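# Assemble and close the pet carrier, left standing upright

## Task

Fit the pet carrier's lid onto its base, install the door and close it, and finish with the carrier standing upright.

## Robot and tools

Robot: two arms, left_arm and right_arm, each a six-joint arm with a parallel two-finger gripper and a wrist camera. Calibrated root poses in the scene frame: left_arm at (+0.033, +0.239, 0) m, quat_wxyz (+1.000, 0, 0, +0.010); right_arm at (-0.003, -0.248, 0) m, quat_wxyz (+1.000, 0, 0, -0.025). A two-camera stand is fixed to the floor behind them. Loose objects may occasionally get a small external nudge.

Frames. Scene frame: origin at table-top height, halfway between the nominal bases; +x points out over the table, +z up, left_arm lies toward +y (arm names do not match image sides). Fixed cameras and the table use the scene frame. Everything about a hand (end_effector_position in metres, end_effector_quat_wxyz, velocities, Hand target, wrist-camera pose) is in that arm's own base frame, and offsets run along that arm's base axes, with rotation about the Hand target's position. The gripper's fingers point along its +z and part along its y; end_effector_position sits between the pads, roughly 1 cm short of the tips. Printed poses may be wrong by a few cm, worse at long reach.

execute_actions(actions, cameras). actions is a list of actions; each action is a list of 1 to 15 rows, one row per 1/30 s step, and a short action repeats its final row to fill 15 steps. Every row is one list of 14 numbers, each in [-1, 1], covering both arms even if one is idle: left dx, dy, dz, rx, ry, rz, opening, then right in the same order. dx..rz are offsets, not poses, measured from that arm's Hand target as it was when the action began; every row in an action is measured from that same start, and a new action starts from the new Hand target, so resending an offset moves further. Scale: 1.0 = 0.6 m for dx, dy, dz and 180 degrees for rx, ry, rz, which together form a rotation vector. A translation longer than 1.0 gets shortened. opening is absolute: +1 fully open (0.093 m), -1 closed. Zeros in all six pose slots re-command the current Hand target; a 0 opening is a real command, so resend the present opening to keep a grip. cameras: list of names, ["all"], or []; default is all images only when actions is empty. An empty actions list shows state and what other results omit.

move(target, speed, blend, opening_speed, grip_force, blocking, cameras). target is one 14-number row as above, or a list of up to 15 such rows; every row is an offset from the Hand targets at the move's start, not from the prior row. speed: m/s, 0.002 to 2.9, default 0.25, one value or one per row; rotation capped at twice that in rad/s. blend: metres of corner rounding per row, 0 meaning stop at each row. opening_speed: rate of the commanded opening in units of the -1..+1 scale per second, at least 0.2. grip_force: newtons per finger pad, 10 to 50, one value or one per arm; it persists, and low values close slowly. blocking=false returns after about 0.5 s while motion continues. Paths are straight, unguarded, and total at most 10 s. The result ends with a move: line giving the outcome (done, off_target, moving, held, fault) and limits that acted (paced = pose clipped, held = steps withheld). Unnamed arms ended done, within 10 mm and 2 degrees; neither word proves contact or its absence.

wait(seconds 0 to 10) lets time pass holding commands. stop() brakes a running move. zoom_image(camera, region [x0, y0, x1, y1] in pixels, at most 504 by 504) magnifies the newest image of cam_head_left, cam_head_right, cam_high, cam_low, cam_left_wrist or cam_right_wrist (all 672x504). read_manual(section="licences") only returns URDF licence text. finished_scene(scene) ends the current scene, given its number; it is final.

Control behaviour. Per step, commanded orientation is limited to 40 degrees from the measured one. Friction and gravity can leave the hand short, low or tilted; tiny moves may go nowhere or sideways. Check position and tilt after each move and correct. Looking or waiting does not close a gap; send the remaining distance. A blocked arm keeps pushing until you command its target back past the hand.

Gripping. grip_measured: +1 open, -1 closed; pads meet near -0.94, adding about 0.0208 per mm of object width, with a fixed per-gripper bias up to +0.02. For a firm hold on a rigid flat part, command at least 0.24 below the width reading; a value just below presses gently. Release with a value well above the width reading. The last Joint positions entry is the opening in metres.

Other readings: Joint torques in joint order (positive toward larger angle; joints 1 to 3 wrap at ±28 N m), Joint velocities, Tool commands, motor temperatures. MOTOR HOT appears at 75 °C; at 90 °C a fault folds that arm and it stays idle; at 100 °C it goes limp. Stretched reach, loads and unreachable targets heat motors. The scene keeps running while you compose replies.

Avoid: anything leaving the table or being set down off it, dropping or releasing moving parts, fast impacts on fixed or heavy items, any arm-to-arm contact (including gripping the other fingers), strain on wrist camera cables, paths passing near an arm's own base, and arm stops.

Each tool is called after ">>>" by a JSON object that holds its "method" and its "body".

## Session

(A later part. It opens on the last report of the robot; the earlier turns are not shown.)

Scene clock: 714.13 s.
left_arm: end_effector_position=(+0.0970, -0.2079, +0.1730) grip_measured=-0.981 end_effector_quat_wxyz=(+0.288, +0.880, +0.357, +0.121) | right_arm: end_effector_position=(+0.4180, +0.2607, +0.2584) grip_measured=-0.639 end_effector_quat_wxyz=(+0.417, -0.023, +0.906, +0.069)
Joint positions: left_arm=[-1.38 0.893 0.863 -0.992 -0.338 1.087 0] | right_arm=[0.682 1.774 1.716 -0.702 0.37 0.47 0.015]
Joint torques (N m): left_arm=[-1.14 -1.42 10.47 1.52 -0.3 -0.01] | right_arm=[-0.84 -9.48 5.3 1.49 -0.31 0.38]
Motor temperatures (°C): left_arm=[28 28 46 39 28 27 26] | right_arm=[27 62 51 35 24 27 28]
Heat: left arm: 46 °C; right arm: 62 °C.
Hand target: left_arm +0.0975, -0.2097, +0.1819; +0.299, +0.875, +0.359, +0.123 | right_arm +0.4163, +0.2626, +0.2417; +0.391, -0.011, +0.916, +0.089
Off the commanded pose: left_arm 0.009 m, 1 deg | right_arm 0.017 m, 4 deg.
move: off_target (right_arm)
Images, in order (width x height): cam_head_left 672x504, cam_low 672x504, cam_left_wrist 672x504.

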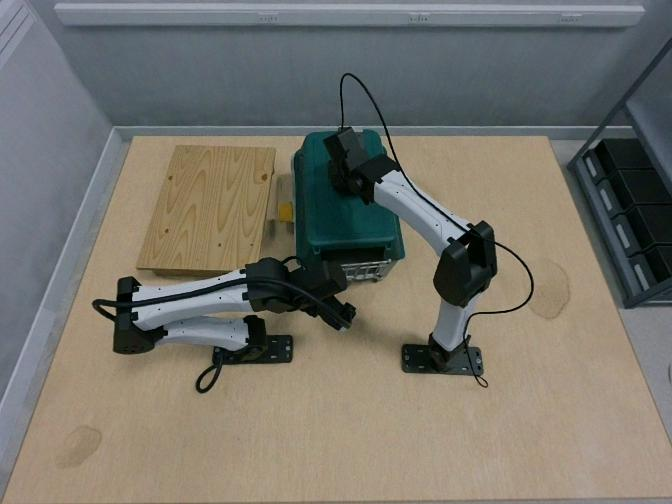

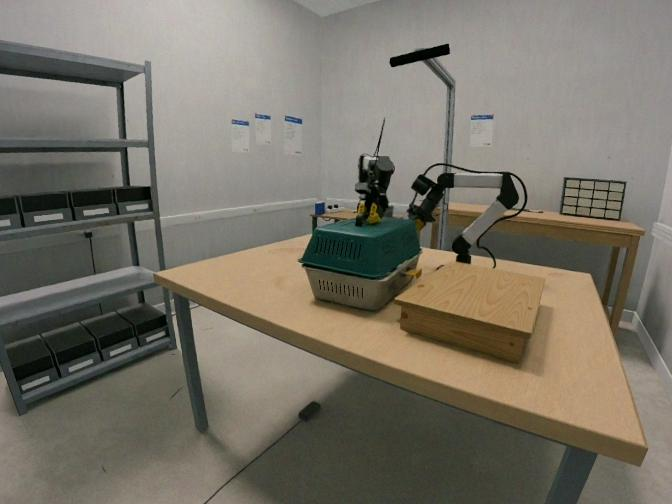

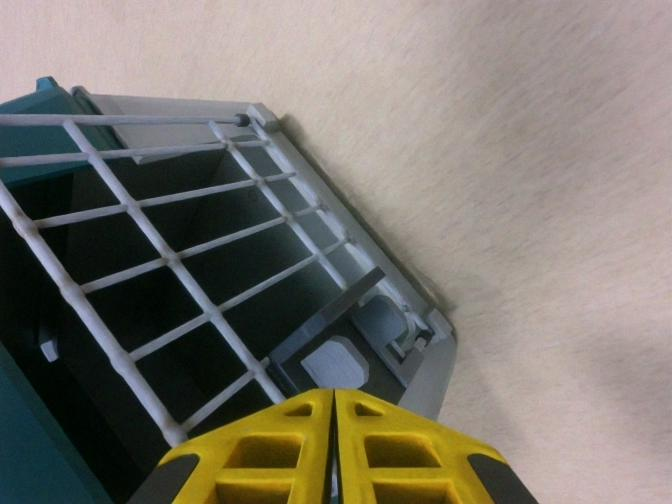

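>>> {"method": "move", "body": {"target": [-0.02,0,0,0,0,0,-1,0.008,0.005,0.147,-0.007,-0.010,0.013,-0.98], "speed": 0.1, "cameras": ["cam_head_left","cam_low","cam_high"]}}

>>> {"method": "zoom_image", "body": {"camera": "cam_head_left", "region": [285, 225, 415, 295]}}

>>> {"method": "zoom_image", "body": {"camera": "cam_low", "region": [280, 180, 440, 320]}}

>>> {"method": "zoom_image", "body": {"camera": "cam_high", "region": [270, 200, 530, 380]}}

Scene clock: 736.33 s.
left_arm: end_effector_position=(+0.0852, -0.2070, +0.1716) grip_measured=-0.981 end_effector_quat_wxyz=(+0.286, +0.881, +0.358, +0.122) | right_arm: end_effector_position=(+0.4126, +0.2642, +0.3060) grip_measured=-0.639 end_effector_quat_wxyz=(+0.372, -0.044, +0.925, +0.067)
Joint positions: left_arm=[-1.465 0.893 0.863 -1.024 -0.383 1.007 0] | right_arm=[0.674 1.921 2.178 -1.105 0.307 0.461 0.015]
Joint velocities: left_arm=[within noise] | right_arm=[-0.022 -0.017 0.007 -0.168 -0.051 -0.051 -0.002]
Joint torques (N m): left_arm=[-1.24 -1.22 10.92 1.45 -0.34 -0.03] | right_arm=[-0.47 -11.69 9.47 1.79 0.17 -0.17]
Motor temperatures (°C): left_arm=[28 28 46 38 28 27 26] | right_arm=[27 61 51 35 24 27 28]
Heat: left arm: 46 °C; right arm: 61 °C.
Hand target: left_arm +0.0855, -0.2098, +0.1819; +0.299, +0.875, +0.359, +0.123 | right_arm +0.4211, +0.2656, +0.3298; +0.403, -0.036, +0.910, +0.087
Off the commanded pose: left_arm 0.011 m, 2 deg | right_arm 0.025 m, 5 deg.
move: off_target (left_arm, right_arm)
Images, in order (width x height): cam_head_left 672x504, cam_high 672x504, cam_low 672x504.

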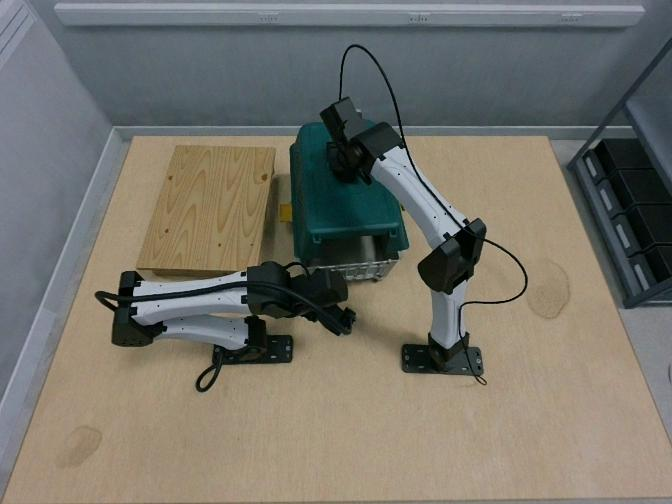

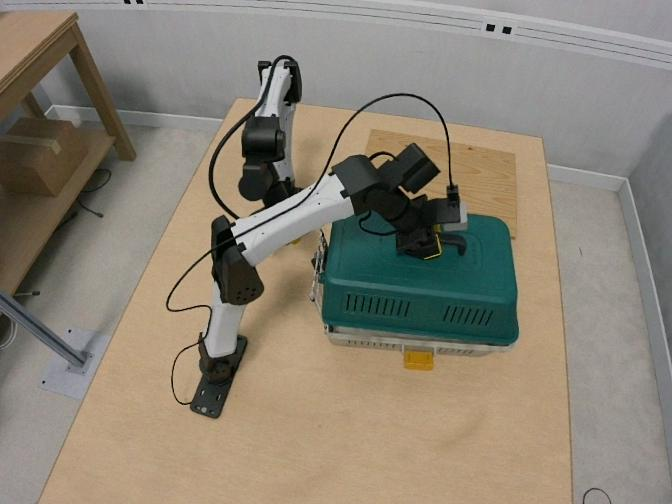

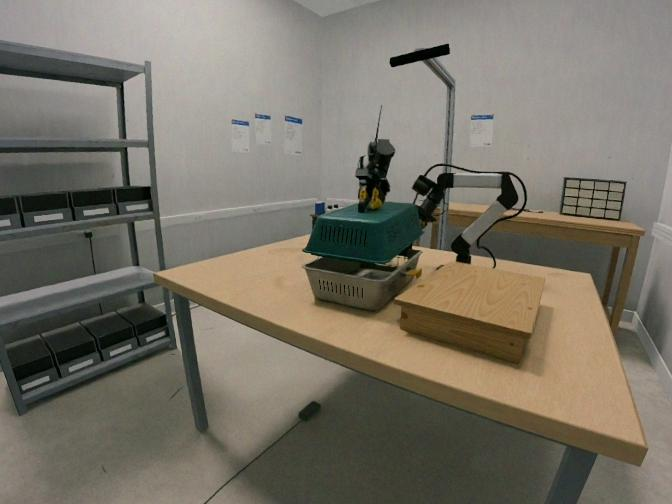

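Scaled by 3.877 from the camera's 672x504 image, which has a finer 960x720 frame.

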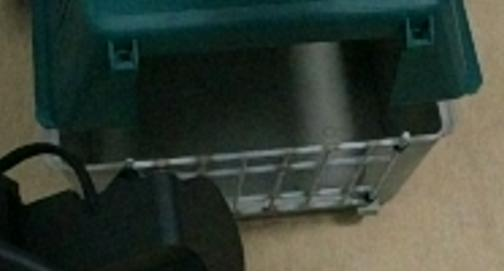

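Scaled by 3.150 from the camera's 672x504 image, which has a finer 960x720 frame.

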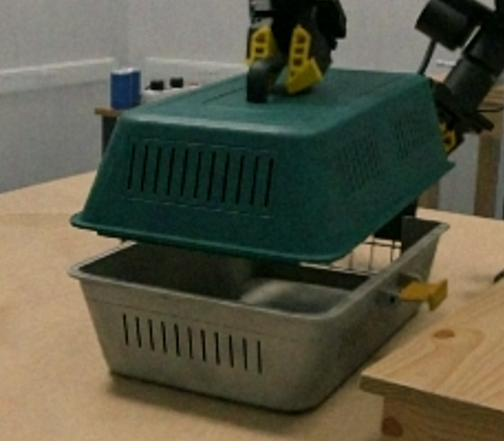

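Scaled by 1.938 from the camera's 672x504 image, which has a finer 960x720 frame.

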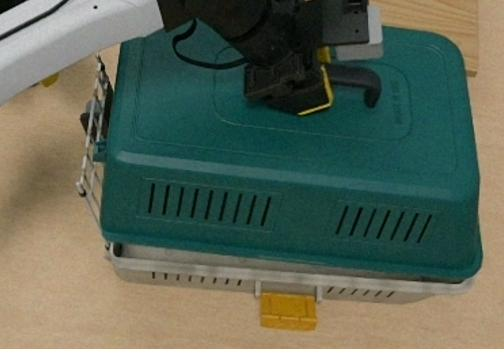

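>>> {"method": "move", "body": {"target": [0,0,0,0,0,0,-1,-0.003,0.018,-0.015,-0.011,0.0,0.002,-0.98], "speed": 0.1}}

>>> {"method": "move", "body": {"target": [[0.10,-0.05,-0.02,0,0,0,-1,0.0,0,0.0,0,0.0,0.0,-0.98],[0.118,-0.05,-0.03,0,0,0,-1,0.0,0,0.0,0,0.0,0.0,-0.98]], "cameras": ["cam_head_left","cam_low","cam_high","cam_left_wrist"], "speed": 0.08}}

>>> {"method": "zoom_image", "body": {"camera": "cam_head_left", "region": [285, 225, 415, 295]}}

>>> {"method": "zoom_image", "body": {"camera": "cam_low", "region": [280, 180, 440, 320]}}

>>> {"method": "zoom_image", "body": {"camera": "cam_high", "region": [270, 200, 530, 380]}}

Scene clock: 768.90 s.
left_arm: end_effector_position=(+0.0853, -0.2069, +0.1716) grip_measured=-0.981 end_effector_quat_wxyz=(+0.286, +0.881, +0.358, +0.123) | right_arm: end_effector_position=(+0.4123, +0.2720, +0.2955) grip_measured=-0.640 end_effector_quat_wxyz=(+0.364, -0.052, +0.928, +0.060)
Joint positions: left_arm=[-1.465 0.893 0.863 -1.024 -0.384 1.007 0] | right_arm=[0.689 1.943 2.178 -1.106 0.316 0.461 0.015]
Joint torques (N m): left_arm=[-1.24 -1.22 10.92 1.44 -0.34 -0.04] | right_arm=[0.81 -11.93 9.62 1.76 0.42 -0.18]
Motor temperatures (°C): left_arm=[28 27 47 38 28 27 26] | right_arm=[27 63 52 36 24 27 28]
Heat: left arm: 47 °C; right arm: 63 °C.
Hand target: left_arm +0.0856, -0.2098, +0.1820; +0.299, +0.875, +0.359, +0.123 | right_arm +0.4193, +0.2762, +0.3209; +0.402, -0.045, +0.912, +0.072
Off the commanded pose: left_arm 0.011 m, 2 deg | right_arm 0.027 m, 5 deg.
move: off_target (left_arm, right_arm)

Scene clock: 771.00 s.
left_arm: end_effector_position=(+0.1529, -0.2333, +0.1596) grip_measured=-0.981 end_effector_quat_wxyz=(+0.286, +0.878, +0.362, +0.126) | right_arm: end_effector_position=(+0.4130, +0.2714, +0.2961) grip_measured=-0.640 end_effector_quat_wxyz=(+0.366, -0.051, +0.927, +0.058)
Joint positions: left_arm=[-1.115 1.05 0.863 -0.776 -0.206 1.309 0] | right_arm=[0.689 1.943 2.178 -1.104 0.322 0.461 0.015]
Joint torques (N m): left_arm=[0.75 -1.66 9.31 1.98 0.15 0.16] | right_arm=[0.77 -11.92 9.65 1.75 0.37 -0.18]
Motor temperatures (°C): left_arm=[28 27 47 38 28 27 26] | right_arm=[27 63 52 36 24 27 28]
Heat: left arm: 47 °C; right arm: 63 °C.
Hand target: left_arm +0.1563, -0.2398, +0.1638; +0.299, +0.875, +0.359, +0.123 | right_arm +0.4194, +0.2762, +0.3210; +0.402, -0.045, +0.912, +0.072
Off the commanded pose: left_arm 0.009 m, 2 deg | right_arm 0.026 m, 5 deg.
move: off_target (right_arm)
Images, in order (width x height): cam_head_left 672x504, cam_high 672x504, cam_low 672x504, cam_left_wrist 672x504.

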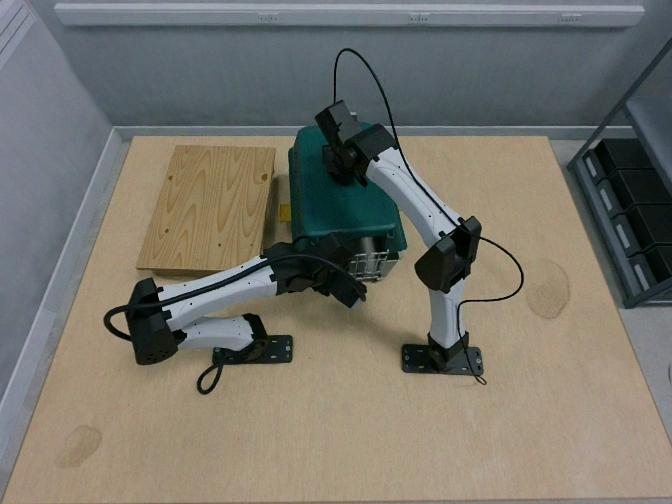

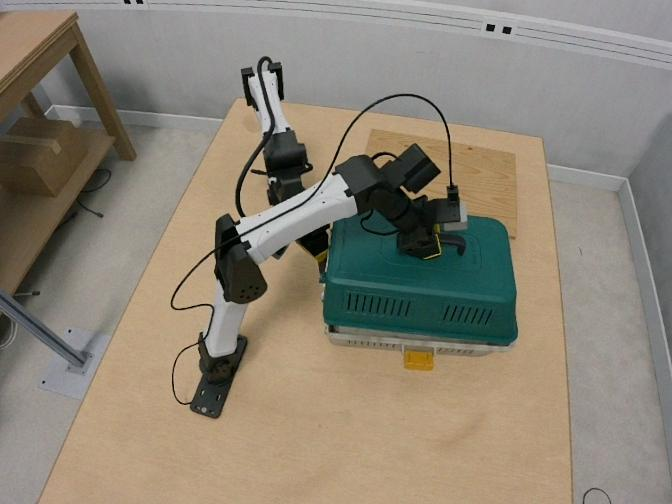

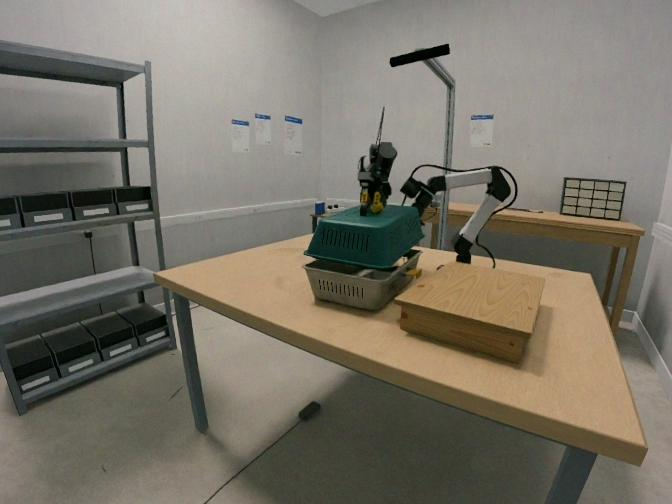

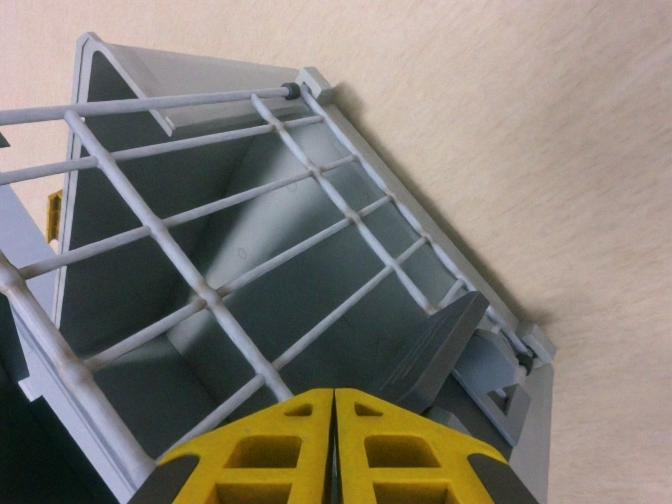

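Scaled by 3.877 from the camera's 672x504 image, which has a finer 960x720 frame.

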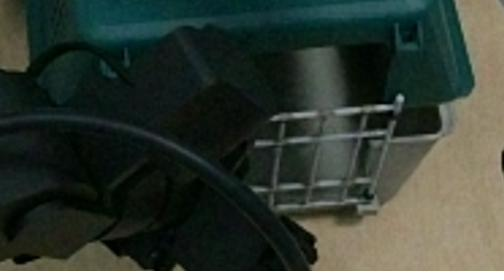

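Scaled by 3.150 from the camera's 672x504 image, which has a finer 960x720 frame.

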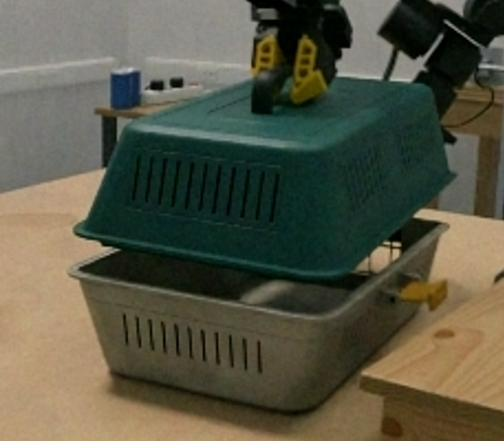

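Scaled by 1.938 from the camera's 672x504 image, which has a finer 960x720 frame.

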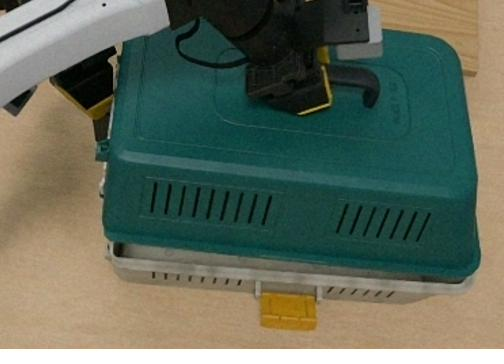

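>>> {"method": "move", "body": {"target": [0,0,0,0,0,0,-1,0,-0.004,-0.04,-0.008,-0.015,0,-0.98], "speed": 0.06, "cameras": ["cam_head_left","cam_low","cam_high"]}}

>>> {"method": "zoom_image", "body": {"camera": "cam_head_left", "region": [285, 225, 415, 295]}}

>>> {"method": "zoom_image", "body": {"camera": "cam_low", "region": [280, 180, 440, 320]}}

Scene clock: 828.00 s.
left_arm: end_effector_position=(+0.1535, -0.2351, +0.1609) grip_measured=-0.981 end_effector_quat_wxyz=(+0.291, +0.877, +0.362, +0.126) | right_arm: end_effector_position=(+0.4177, +0.2731, +0.2597) grip_measured=-0.640 end_effector_quat_wxyz=(+0.374, -0.061, +0.925, +0.040)
Joint positions: left_arm=[-1.115 1.05 0.863 -0.767 -0.205 1.31 0] | right_arm=[0.697 1.899 1.955 -0.927 0.356 0.434 0.015]
Joint torques (N m): left_arm=[0.77 -1.63 9.31 1.91 0.11 0.15] | right_arm=[0.94 -15.94 7.12 1.89 0.46 -0.22]
Motor temperatures (°C): left_arm=[28 27 47 39 28 27 26] | right_arm=[27 70 55 35 24 27 28]
Heat: left arm: 47 °C; right arm: 70 °C.
Hand target: left_arm +0.1564, -0.2398, +0.1639; +0.299, +0.875, +0.359, +0.123 | right_arm +0.4194, +0.2739, +0.2970; +0.423, -0.052, +0.903, +0.060
Off the commanded pose: left_arm 0.006 m, 1 deg | right_arm 0.037 m, 7 deg.
move: off_target (right_arm)
Images, in order (width x height): cam_head_left 672x504, cam_high 672x504, cam_low 672x504.

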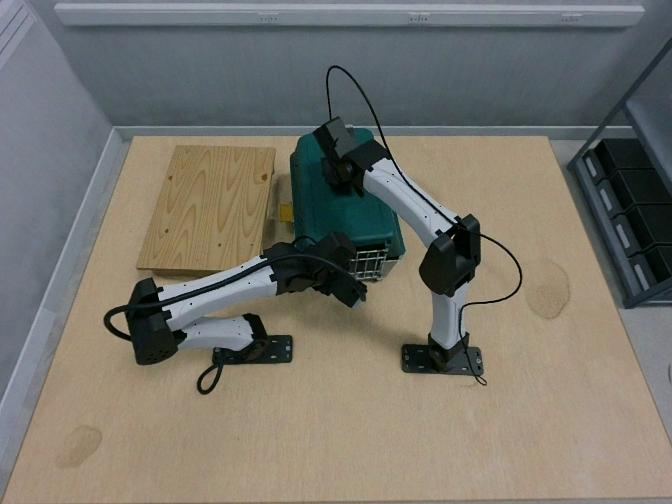

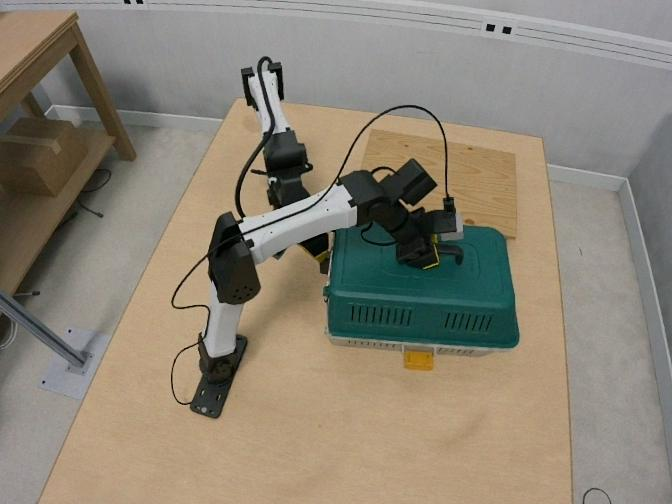

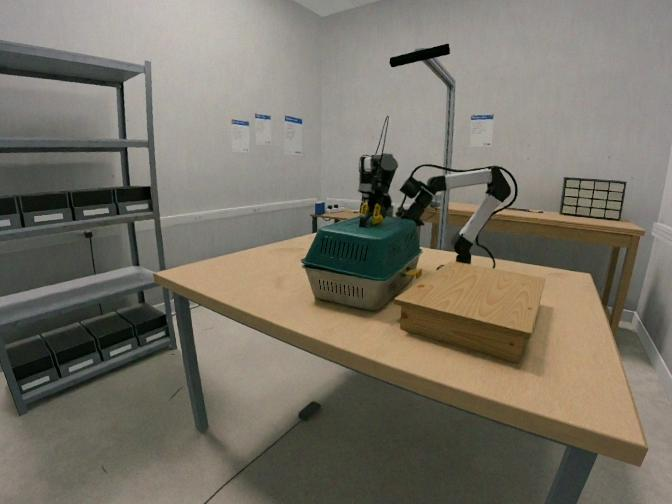

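Scaled by 3.877 from the camera's 672x504 image, which has a finer 960x720 frame.

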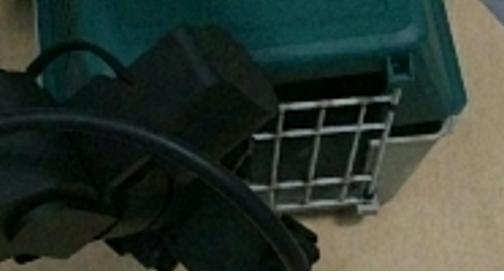

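Scaled by 3.150 from the camera's 672x504 image, which has a finer 960x720 frame.

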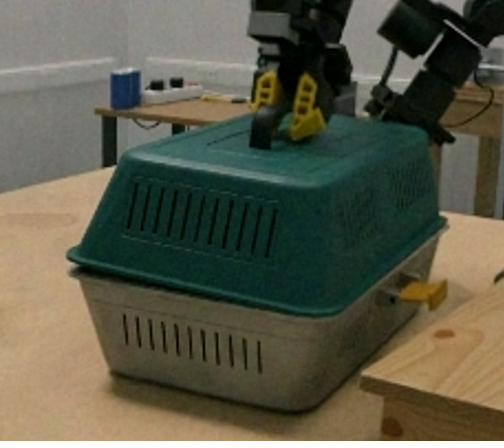

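>>> {"method": "move", "body": {"target": [0,0,0,0,0,0,-1,0,0,-0.03,0,0,0,-0.98], "speed": 0.06, "cameras": ["cam_head_left","cam_low","cam_high"]}}

>>> {"method": "zoom_image", "body": {"camera": "cam_head_left", "region": [360, 235, 420, 295]}}

>>> {"method": "zoom_image", "body": {"camera": "cam_low", "region": [280, 180, 440, 320]}}

>>> {"method": "zoom_image", "body": {"camera": "cam_high", "region": [300, 210, 540, 390]}}

Scene clock: 838.60 s.
left_arm: end_effector_position=(+0.1535, -0.2351, +0.1609) grip_measured=-0.981 end_effector_quat_wxyz=(+0.291, +0.877, +0.362, +0.126) | right_arm: end_effector_position=(+0.4170, +0.2719, +0.2552) grip_measured=-0.640 end_effector_quat_wxyz=(+0.387, -0.057, +0.919, +0.048)
Joint positions: left_arm=[-1.115 1.05 0.863 -0.767 -0.205 1.31 0] | right_arm=[0.697 1.857 1.86 -0.842 0.359 0.433 0.015]
Joint torques (N m): left_arm=[0.77 -1.63 9.31 1.92 0.11 0.15] | right_arm=[0.92 -13.9 6.49 1.92 0.42 -0.2]
Motor temperatures (°C): left_arm=[28 27 46 39 28 27 26] | right_arm=[27 75 56 36 24 27 28]
Heat: left arm: 46 °C; right arm: 75 °C. Fold the right arm in close to its base, or ease its load, before you think long.
Hand target: left_arm +0.1564, -0.2398, +0.1639; +0.299, +0.875, +0.359, +0.123 | right_arm +0.4194, +0.2738, +0.2789; +0.423, -0.052, +0.903, +0.060
Off the commanded pose: left_arm 0.006 m, 1 deg | right_arm 0.024 m, 5 deg.
MOTOR HOT: joint 2 (shoulder) of the right arm reports 75 °C; the controller's stop level is 90 °C. To cool a motor, set the load down, stop pushing, or move to a pose that needs little force.
move: off_target (right_arm)
Images, in order (width x height): cam_head_left 672x504, cam_high 672x504, cam_low 672x504.

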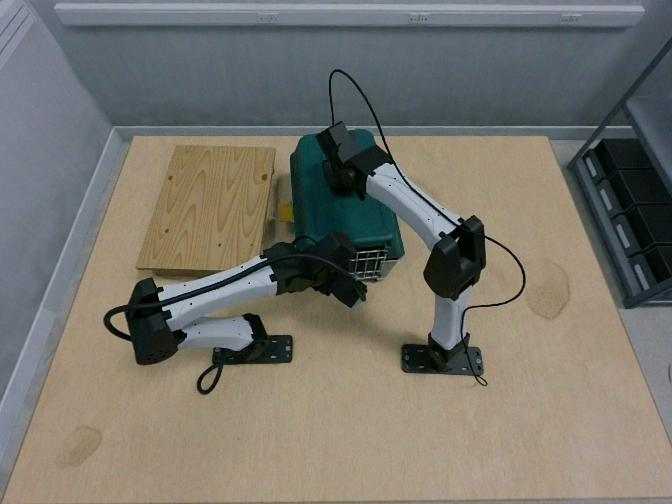

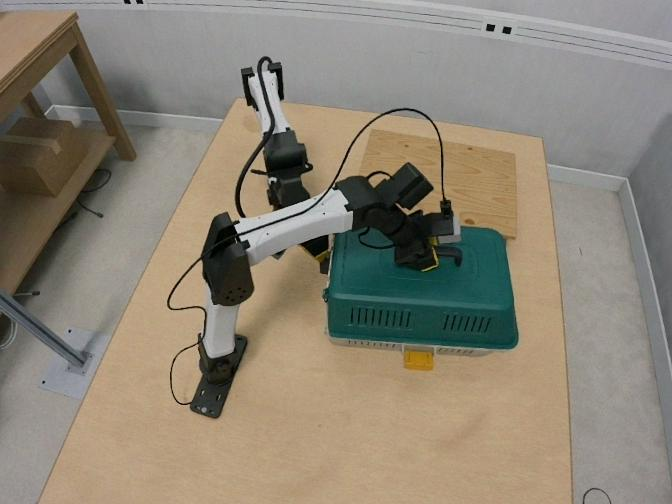

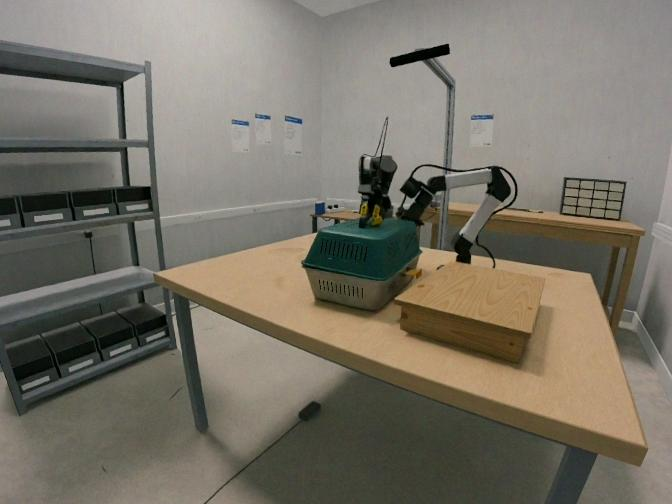

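Scaled by 8.400 from the camera's 672x504 image, which has a finer 960x720 frame.

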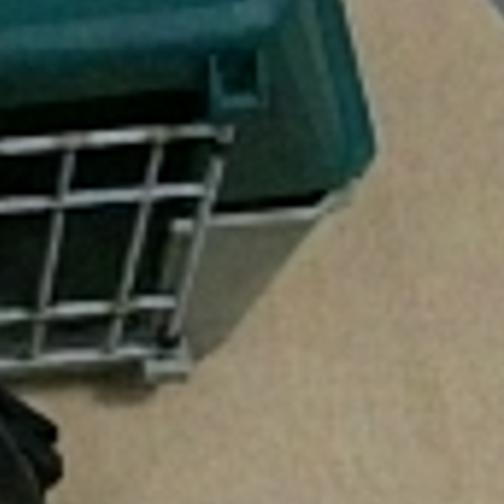

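Scaled by 3.150 from the camera's 672x504 image, which has a finer 960x720 frame.

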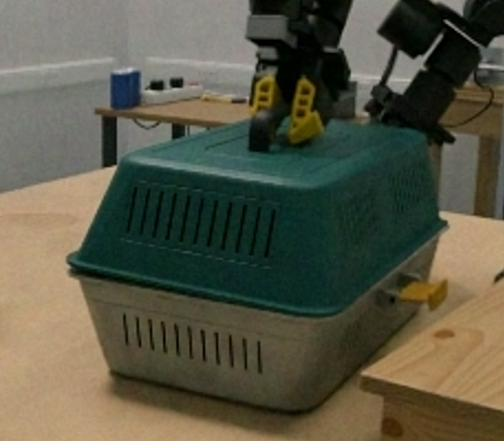

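Scaled by 2.100 from the camera's 672x504 image, which has a finer 960x720 frame.

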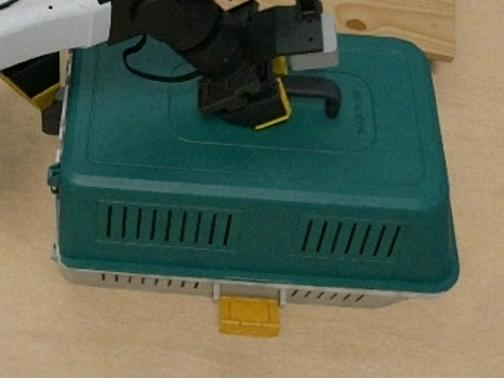

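>>> {"method": "move", "body": {"target": [0,0,0,0,0,0,-1,0,0,-0.04,0,-0.022,0,-0.98], "speed": 0.06, "cameras": ["cam_head_left","cam_low","cam_high"]}}

>>> {"method": "zoom_image", "body": {"camera": "cam_head_left", "region": [360, 235, 420, 295]}}

>>> {"method": "zoom_image", "body": {"camera": "cam_high", "region": [300, 210, 540, 390]}}

>>> {"method": "zoom_image", "body": {"camera": "cam_low", "region": [280, 180, 440, 320]}}

Scene clock: 851.93 s.
left_arm: end_effector_position=(+0.1535, -0.2351, +0.1609) grip_measured=-0.981 end_effector_quat_wxyz=(+0.291, +0.877, +0.362, +0.126) | right_arm: end_effector_position=(+0.4187, +0.2697, +0.2512) grip_measured=-0.640 end_effector_quat_wxyz=(+0.439, -0.046, +0.895, +0.059)
Joint positions: left_arm=[-1.115 1.05 0.863 -0.767 -0.205 1.31 0] | right_arm=[0.706 1.768 1.648 -0.603 0.407 0.418 0.014]
Joint torques (N m): left_arm=[0.79 -1.62 9.31 1.92 0.11 0.15] | right_arm=[1.14 -10.84 5.93 1.94 0.33 -0.35]
Motor temperatures (°C): left_arm=[28 27 46 38 28 27 26] | right_arm=[27 72 56 38 24 27 28]
Heat: left arm: 46 °C; right arm: 72 °C. Fold the right arm in close to its base, or ease its load, before you think long.
Hand target: left_arm +0.1564, -0.2398, +0.1639; +0.299, +0.875, +0.359, +0.123 | right_arm +0.4194, +0.2738, +0.2550; +0.454, -0.054, +0.888, +0.058
Off the commanded pose: left_arm 0.006 m, 1 deg | right_arm 0.006 m, 2 deg.
MOTOR HOT: still on. Joint 2 (shoulder) of the right arm reports 72 °C.
move: done
Images, in order (width x height): cam_head_left 672x504, cam_high 672x504, cam_low 672x504.

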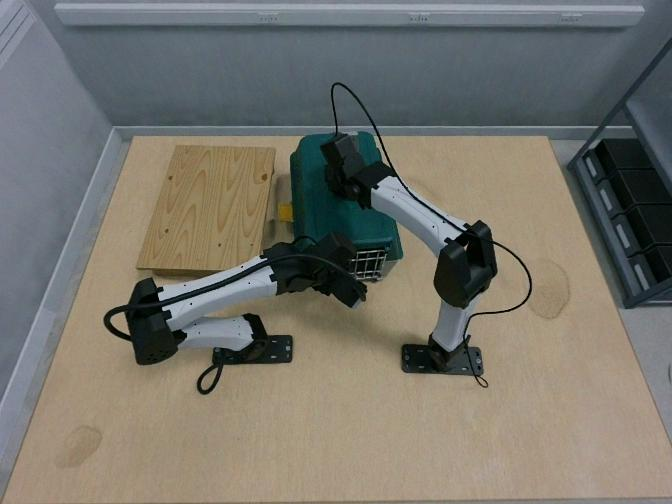

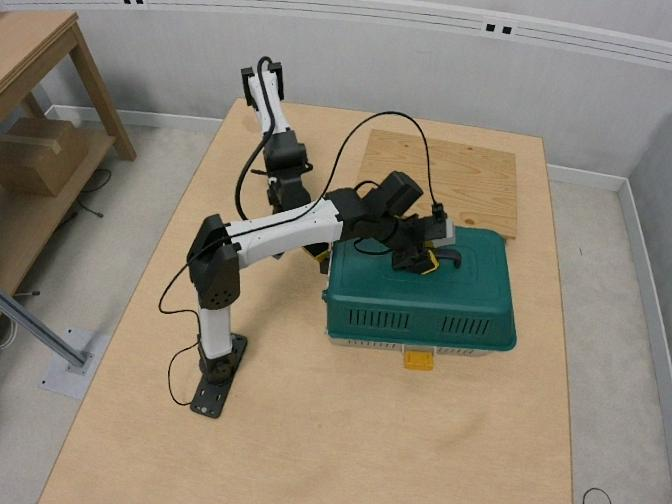

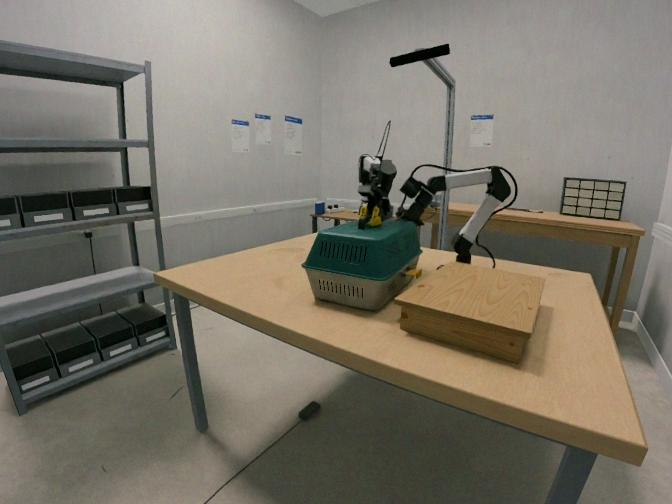

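Scaled by 8.400 from the camera's 672x504 image, which has a finer 960x720 frame.

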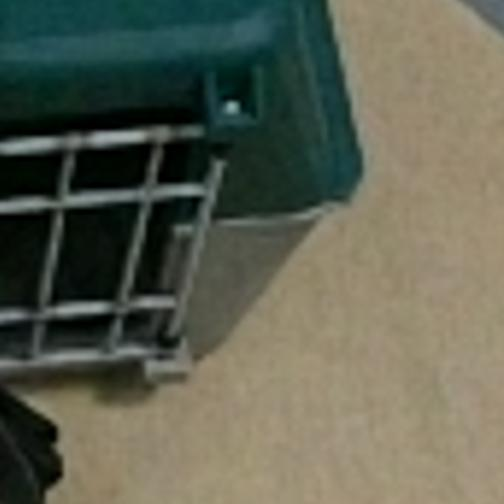

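Scaled by 2.100 from the camera's 672x504 image, which has a finer 960x720 frame.

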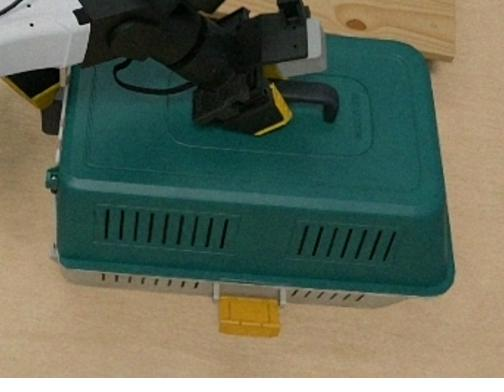

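Scaled by 3.150 from the camera's 672x504 image, which has a finer 960x720 frame.

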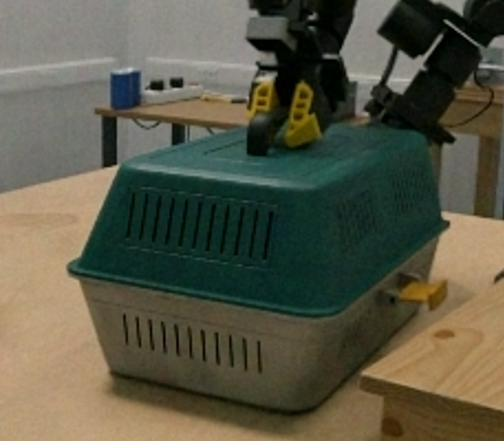

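>>> {"method": "move", "body": {"target": [[0,0,0,0,0,0,-1,0,0,-0.008,0,0,0,-0.3],[0,0,0,0,0,0,-1,-0.01,0,0.12,0,0,0,0.3],[0,0,0,0,0,0,-1,-0.15,-0.2,0.18,0,0,0,0.3]], "speed": [0.06,0.12,0.2], "opening_speed": 0.4, "cameras": ["all"]}}

>>> {"method": "zoom_image", "body": {"camera": "cam_head_left", "region": [285, 225, 415, 295]}}

>>> {"method": "zoom_image", "body": {"camera": "cam_low", "region": [280, 180, 440, 320]}}

>>> {"method": "zoom_image", "body": {"camera": "cam_high", "region": [300, 210, 540, 390]}}

Scene clock: 873.30 s.
left_arm: end_effector_position=(+0.1535, -0.2351, +0.1609) grip_measured=-0.981 end_effector_quat_wxyz=(+0.291, +0.877, +0.362, +0.126) | right_arm: end_effector_position=(+0.3312, +0.1556, +0.3703) grip_measured=+0.298 end_effector_quat_wxyz=(+0.465, -0.048, +0.882, +0.061)
Joint positions: left_arm=[-1.115 1.05 0.863 -0.767 -0.205 1.31 0] | right_arm=[0.59 1.351 1.686 -0.969 0.332 0.311 0.06]
Joint torques (N m): left_arm=[0.77 -1.62 9.32 1.92 0.11 0.15] | right_arm=[-0.4 -5.45 5.45 1.53 0.03 -0.17]
Motor temperatures (°C): left_arm=[28 27 46 38 28 27 26] | right_arm=[27 67 55 38 24 27 28]
Heat: left arm: 46 °C; right arm: 67 °C.
Hand target: left_arm +0.1564, -0.2398, +0.1639; +0.299, +0.875, +0.359, +0.123 | right_arm +0.3294, +0.1539, +0.3629; +0.454, -0.054, +0.888, +0.058
Off the commanded pose: left_arm 0.006 m, 1 deg | right_arm 0.008 m, 2 deg.
MOTOR HOT: cleared for the motors of the right arm.
move: done

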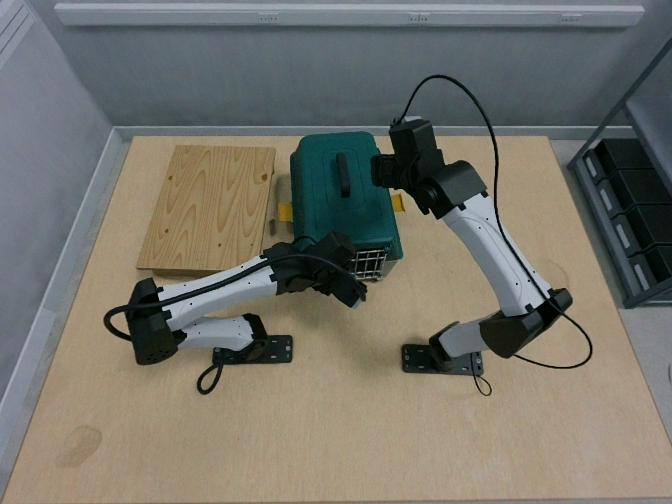

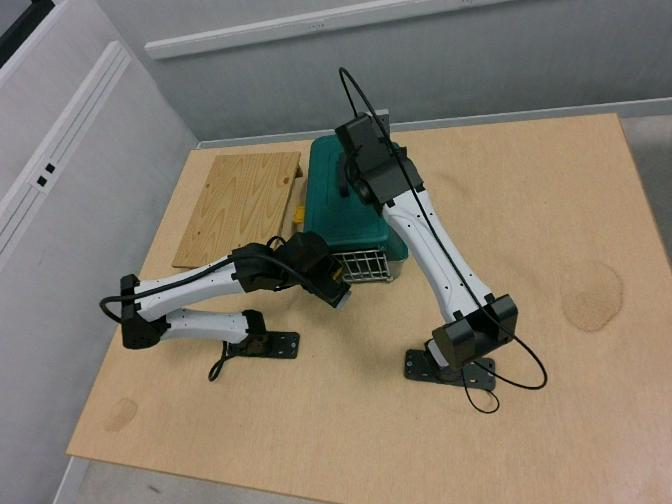

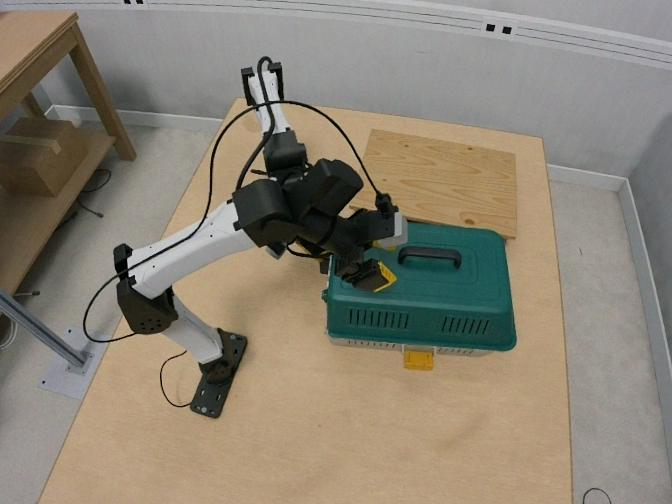

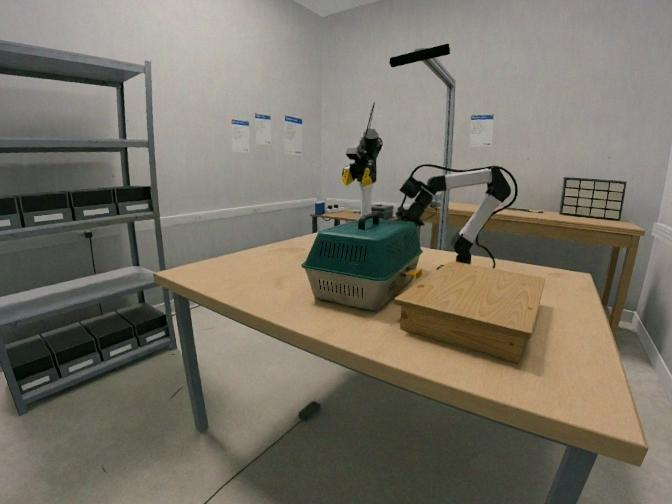

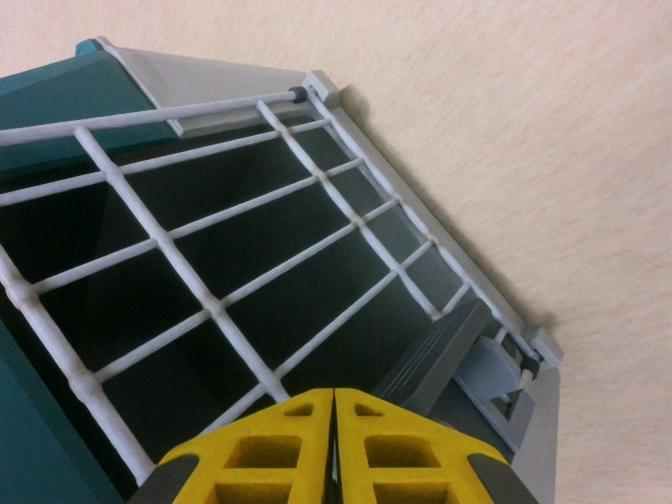

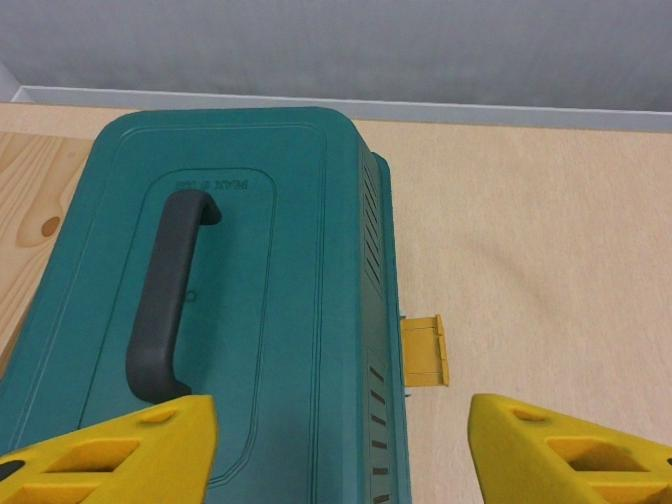

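Scaled by 3.877 from the camera's 672x504 image, which has a finer 960x720 frame.

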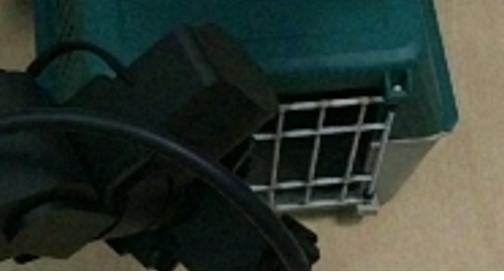

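Scaled by 3.150 from the camera's 672x504 image, which has a finer 960x720 frame.

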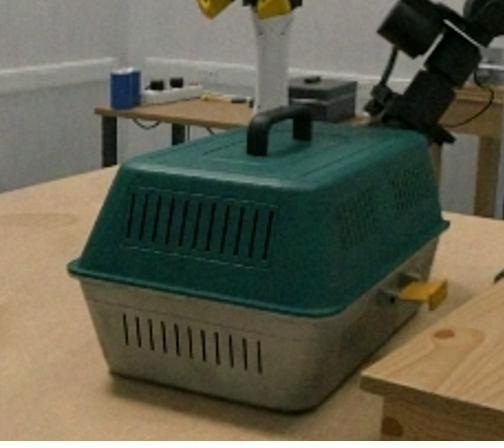

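Scaled by 2.100 from the camera's 672x504 image, which has a finer 960x720 frame.

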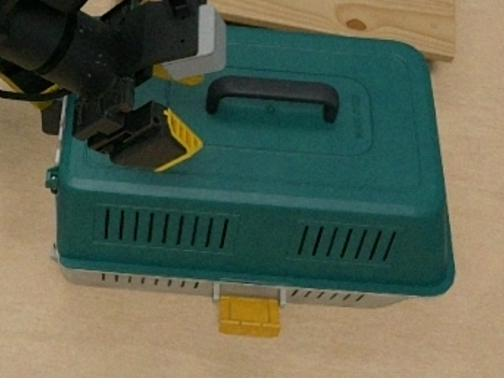

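Looks seated. Retreat left gently.

>>> {"method": "move", "body": {"target": [[-0.1,0.05,0.03,0,0,0,-1,0,0,0,0,0,0,0.3],[-0.12,0.25,0.12,0,0,0,-1,-0.05,-0.2,0,0,0,0,0.3]], "speed": 0.12, "cameras": ["cam_head_left","cam_head_right","cam_low"]}}

>>> {"method": "zoom_image", "body": {"camera": "cam_head_left", "region": [285, 225, 415, 295]}}

>>> {"method": "zoom_image", "body": {"camera": "cam_head_right", "region": [285, 215, 425, 295]}}

Scene clock: 885.30 s.
left_arm: end_effector_position=(+0.0855, -0.0895, +0.2274) grip_measured=-0.981 end_effector_quat_wxyz=(+0.285, +0.878, +0.363, +0.125) | right_arm: end_effector_position=(+0.3030, +0.0345, +0.3686) grip_measured=+0.298 end_effector_quat_wxyz=(+0.463, -0.052, +0.883, +0.056)
Joint positions: left_arm=[-0.988 0.556 1.058 -1.452 -0.132 1.411 0] | right_arm=[0.059 1.125 1.542 -1.022 -0.099 -0.007 0.06]
Joint torques (N m): left_arm=[0.72 1.76 9.16 1.69 0.11 0.13] | right_arm=[-0.47 -3.34 5.29 1.6 -0.13 -0.19]
Motor temperatures (°C): left_arm=[28 27 47 38 28 27 26] | right_arm=[27 64 54 37 24 27 27]
Heat: left arm: 47 °C; right arm: 64 °C.
Hand target: left_arm +0.0844, -0.0898, +0.2359; +0.299, +0.875, +0.359, +0.123 | right_arm +0.2995, +0.0339, +0.3628; +0.453, -0.054, +0.888, +0.058
Off the commanded pose: left_arm 0.009 m, 2 deg | right_arm 0.007 m, 1 deg.
move: done
Images, in order (width x height): cam_head_left 672x504, cam_head_right 672x504, cam_low 672x504.

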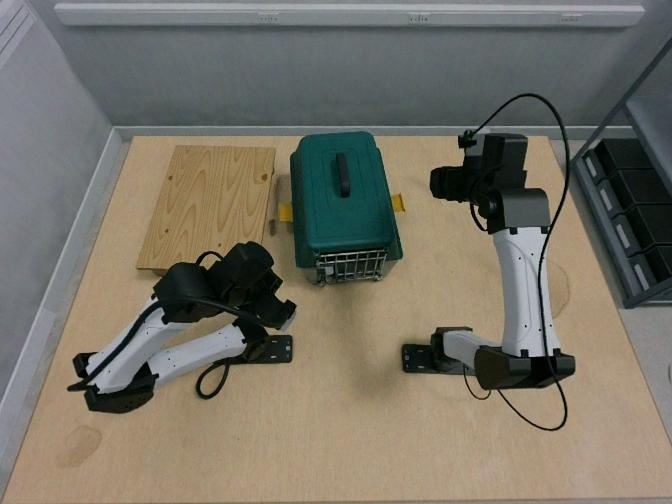

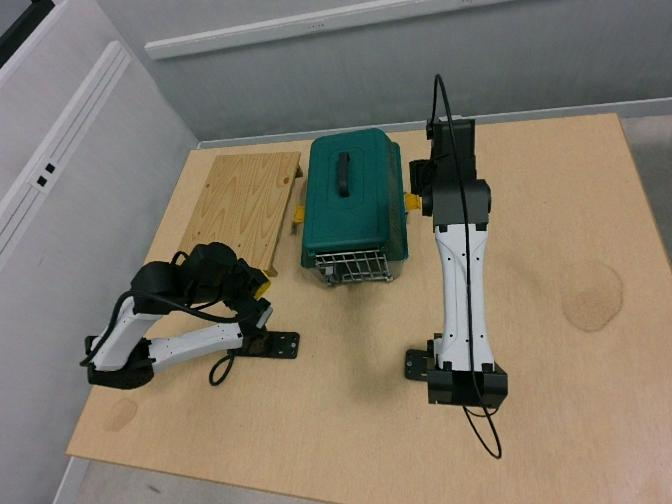

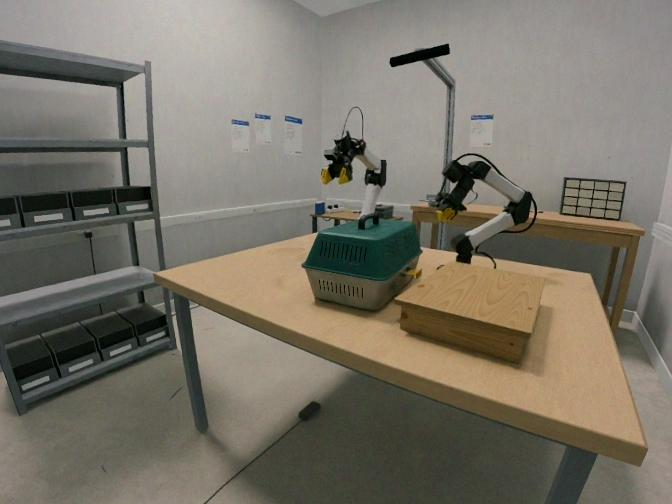

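Scaled by 3.877 from the camera's 672x504 image, which has a finer 960x720 frame.

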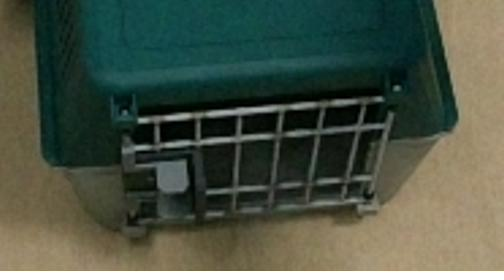

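Scaled by 3.600 from the camera's 672x504 image, which has a finer 960x720 frame.

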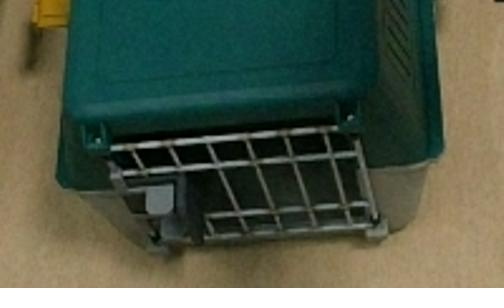

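>>> {"method": "finished_scene", "body": {"scene": 2}}

The scene is finished: the task was done.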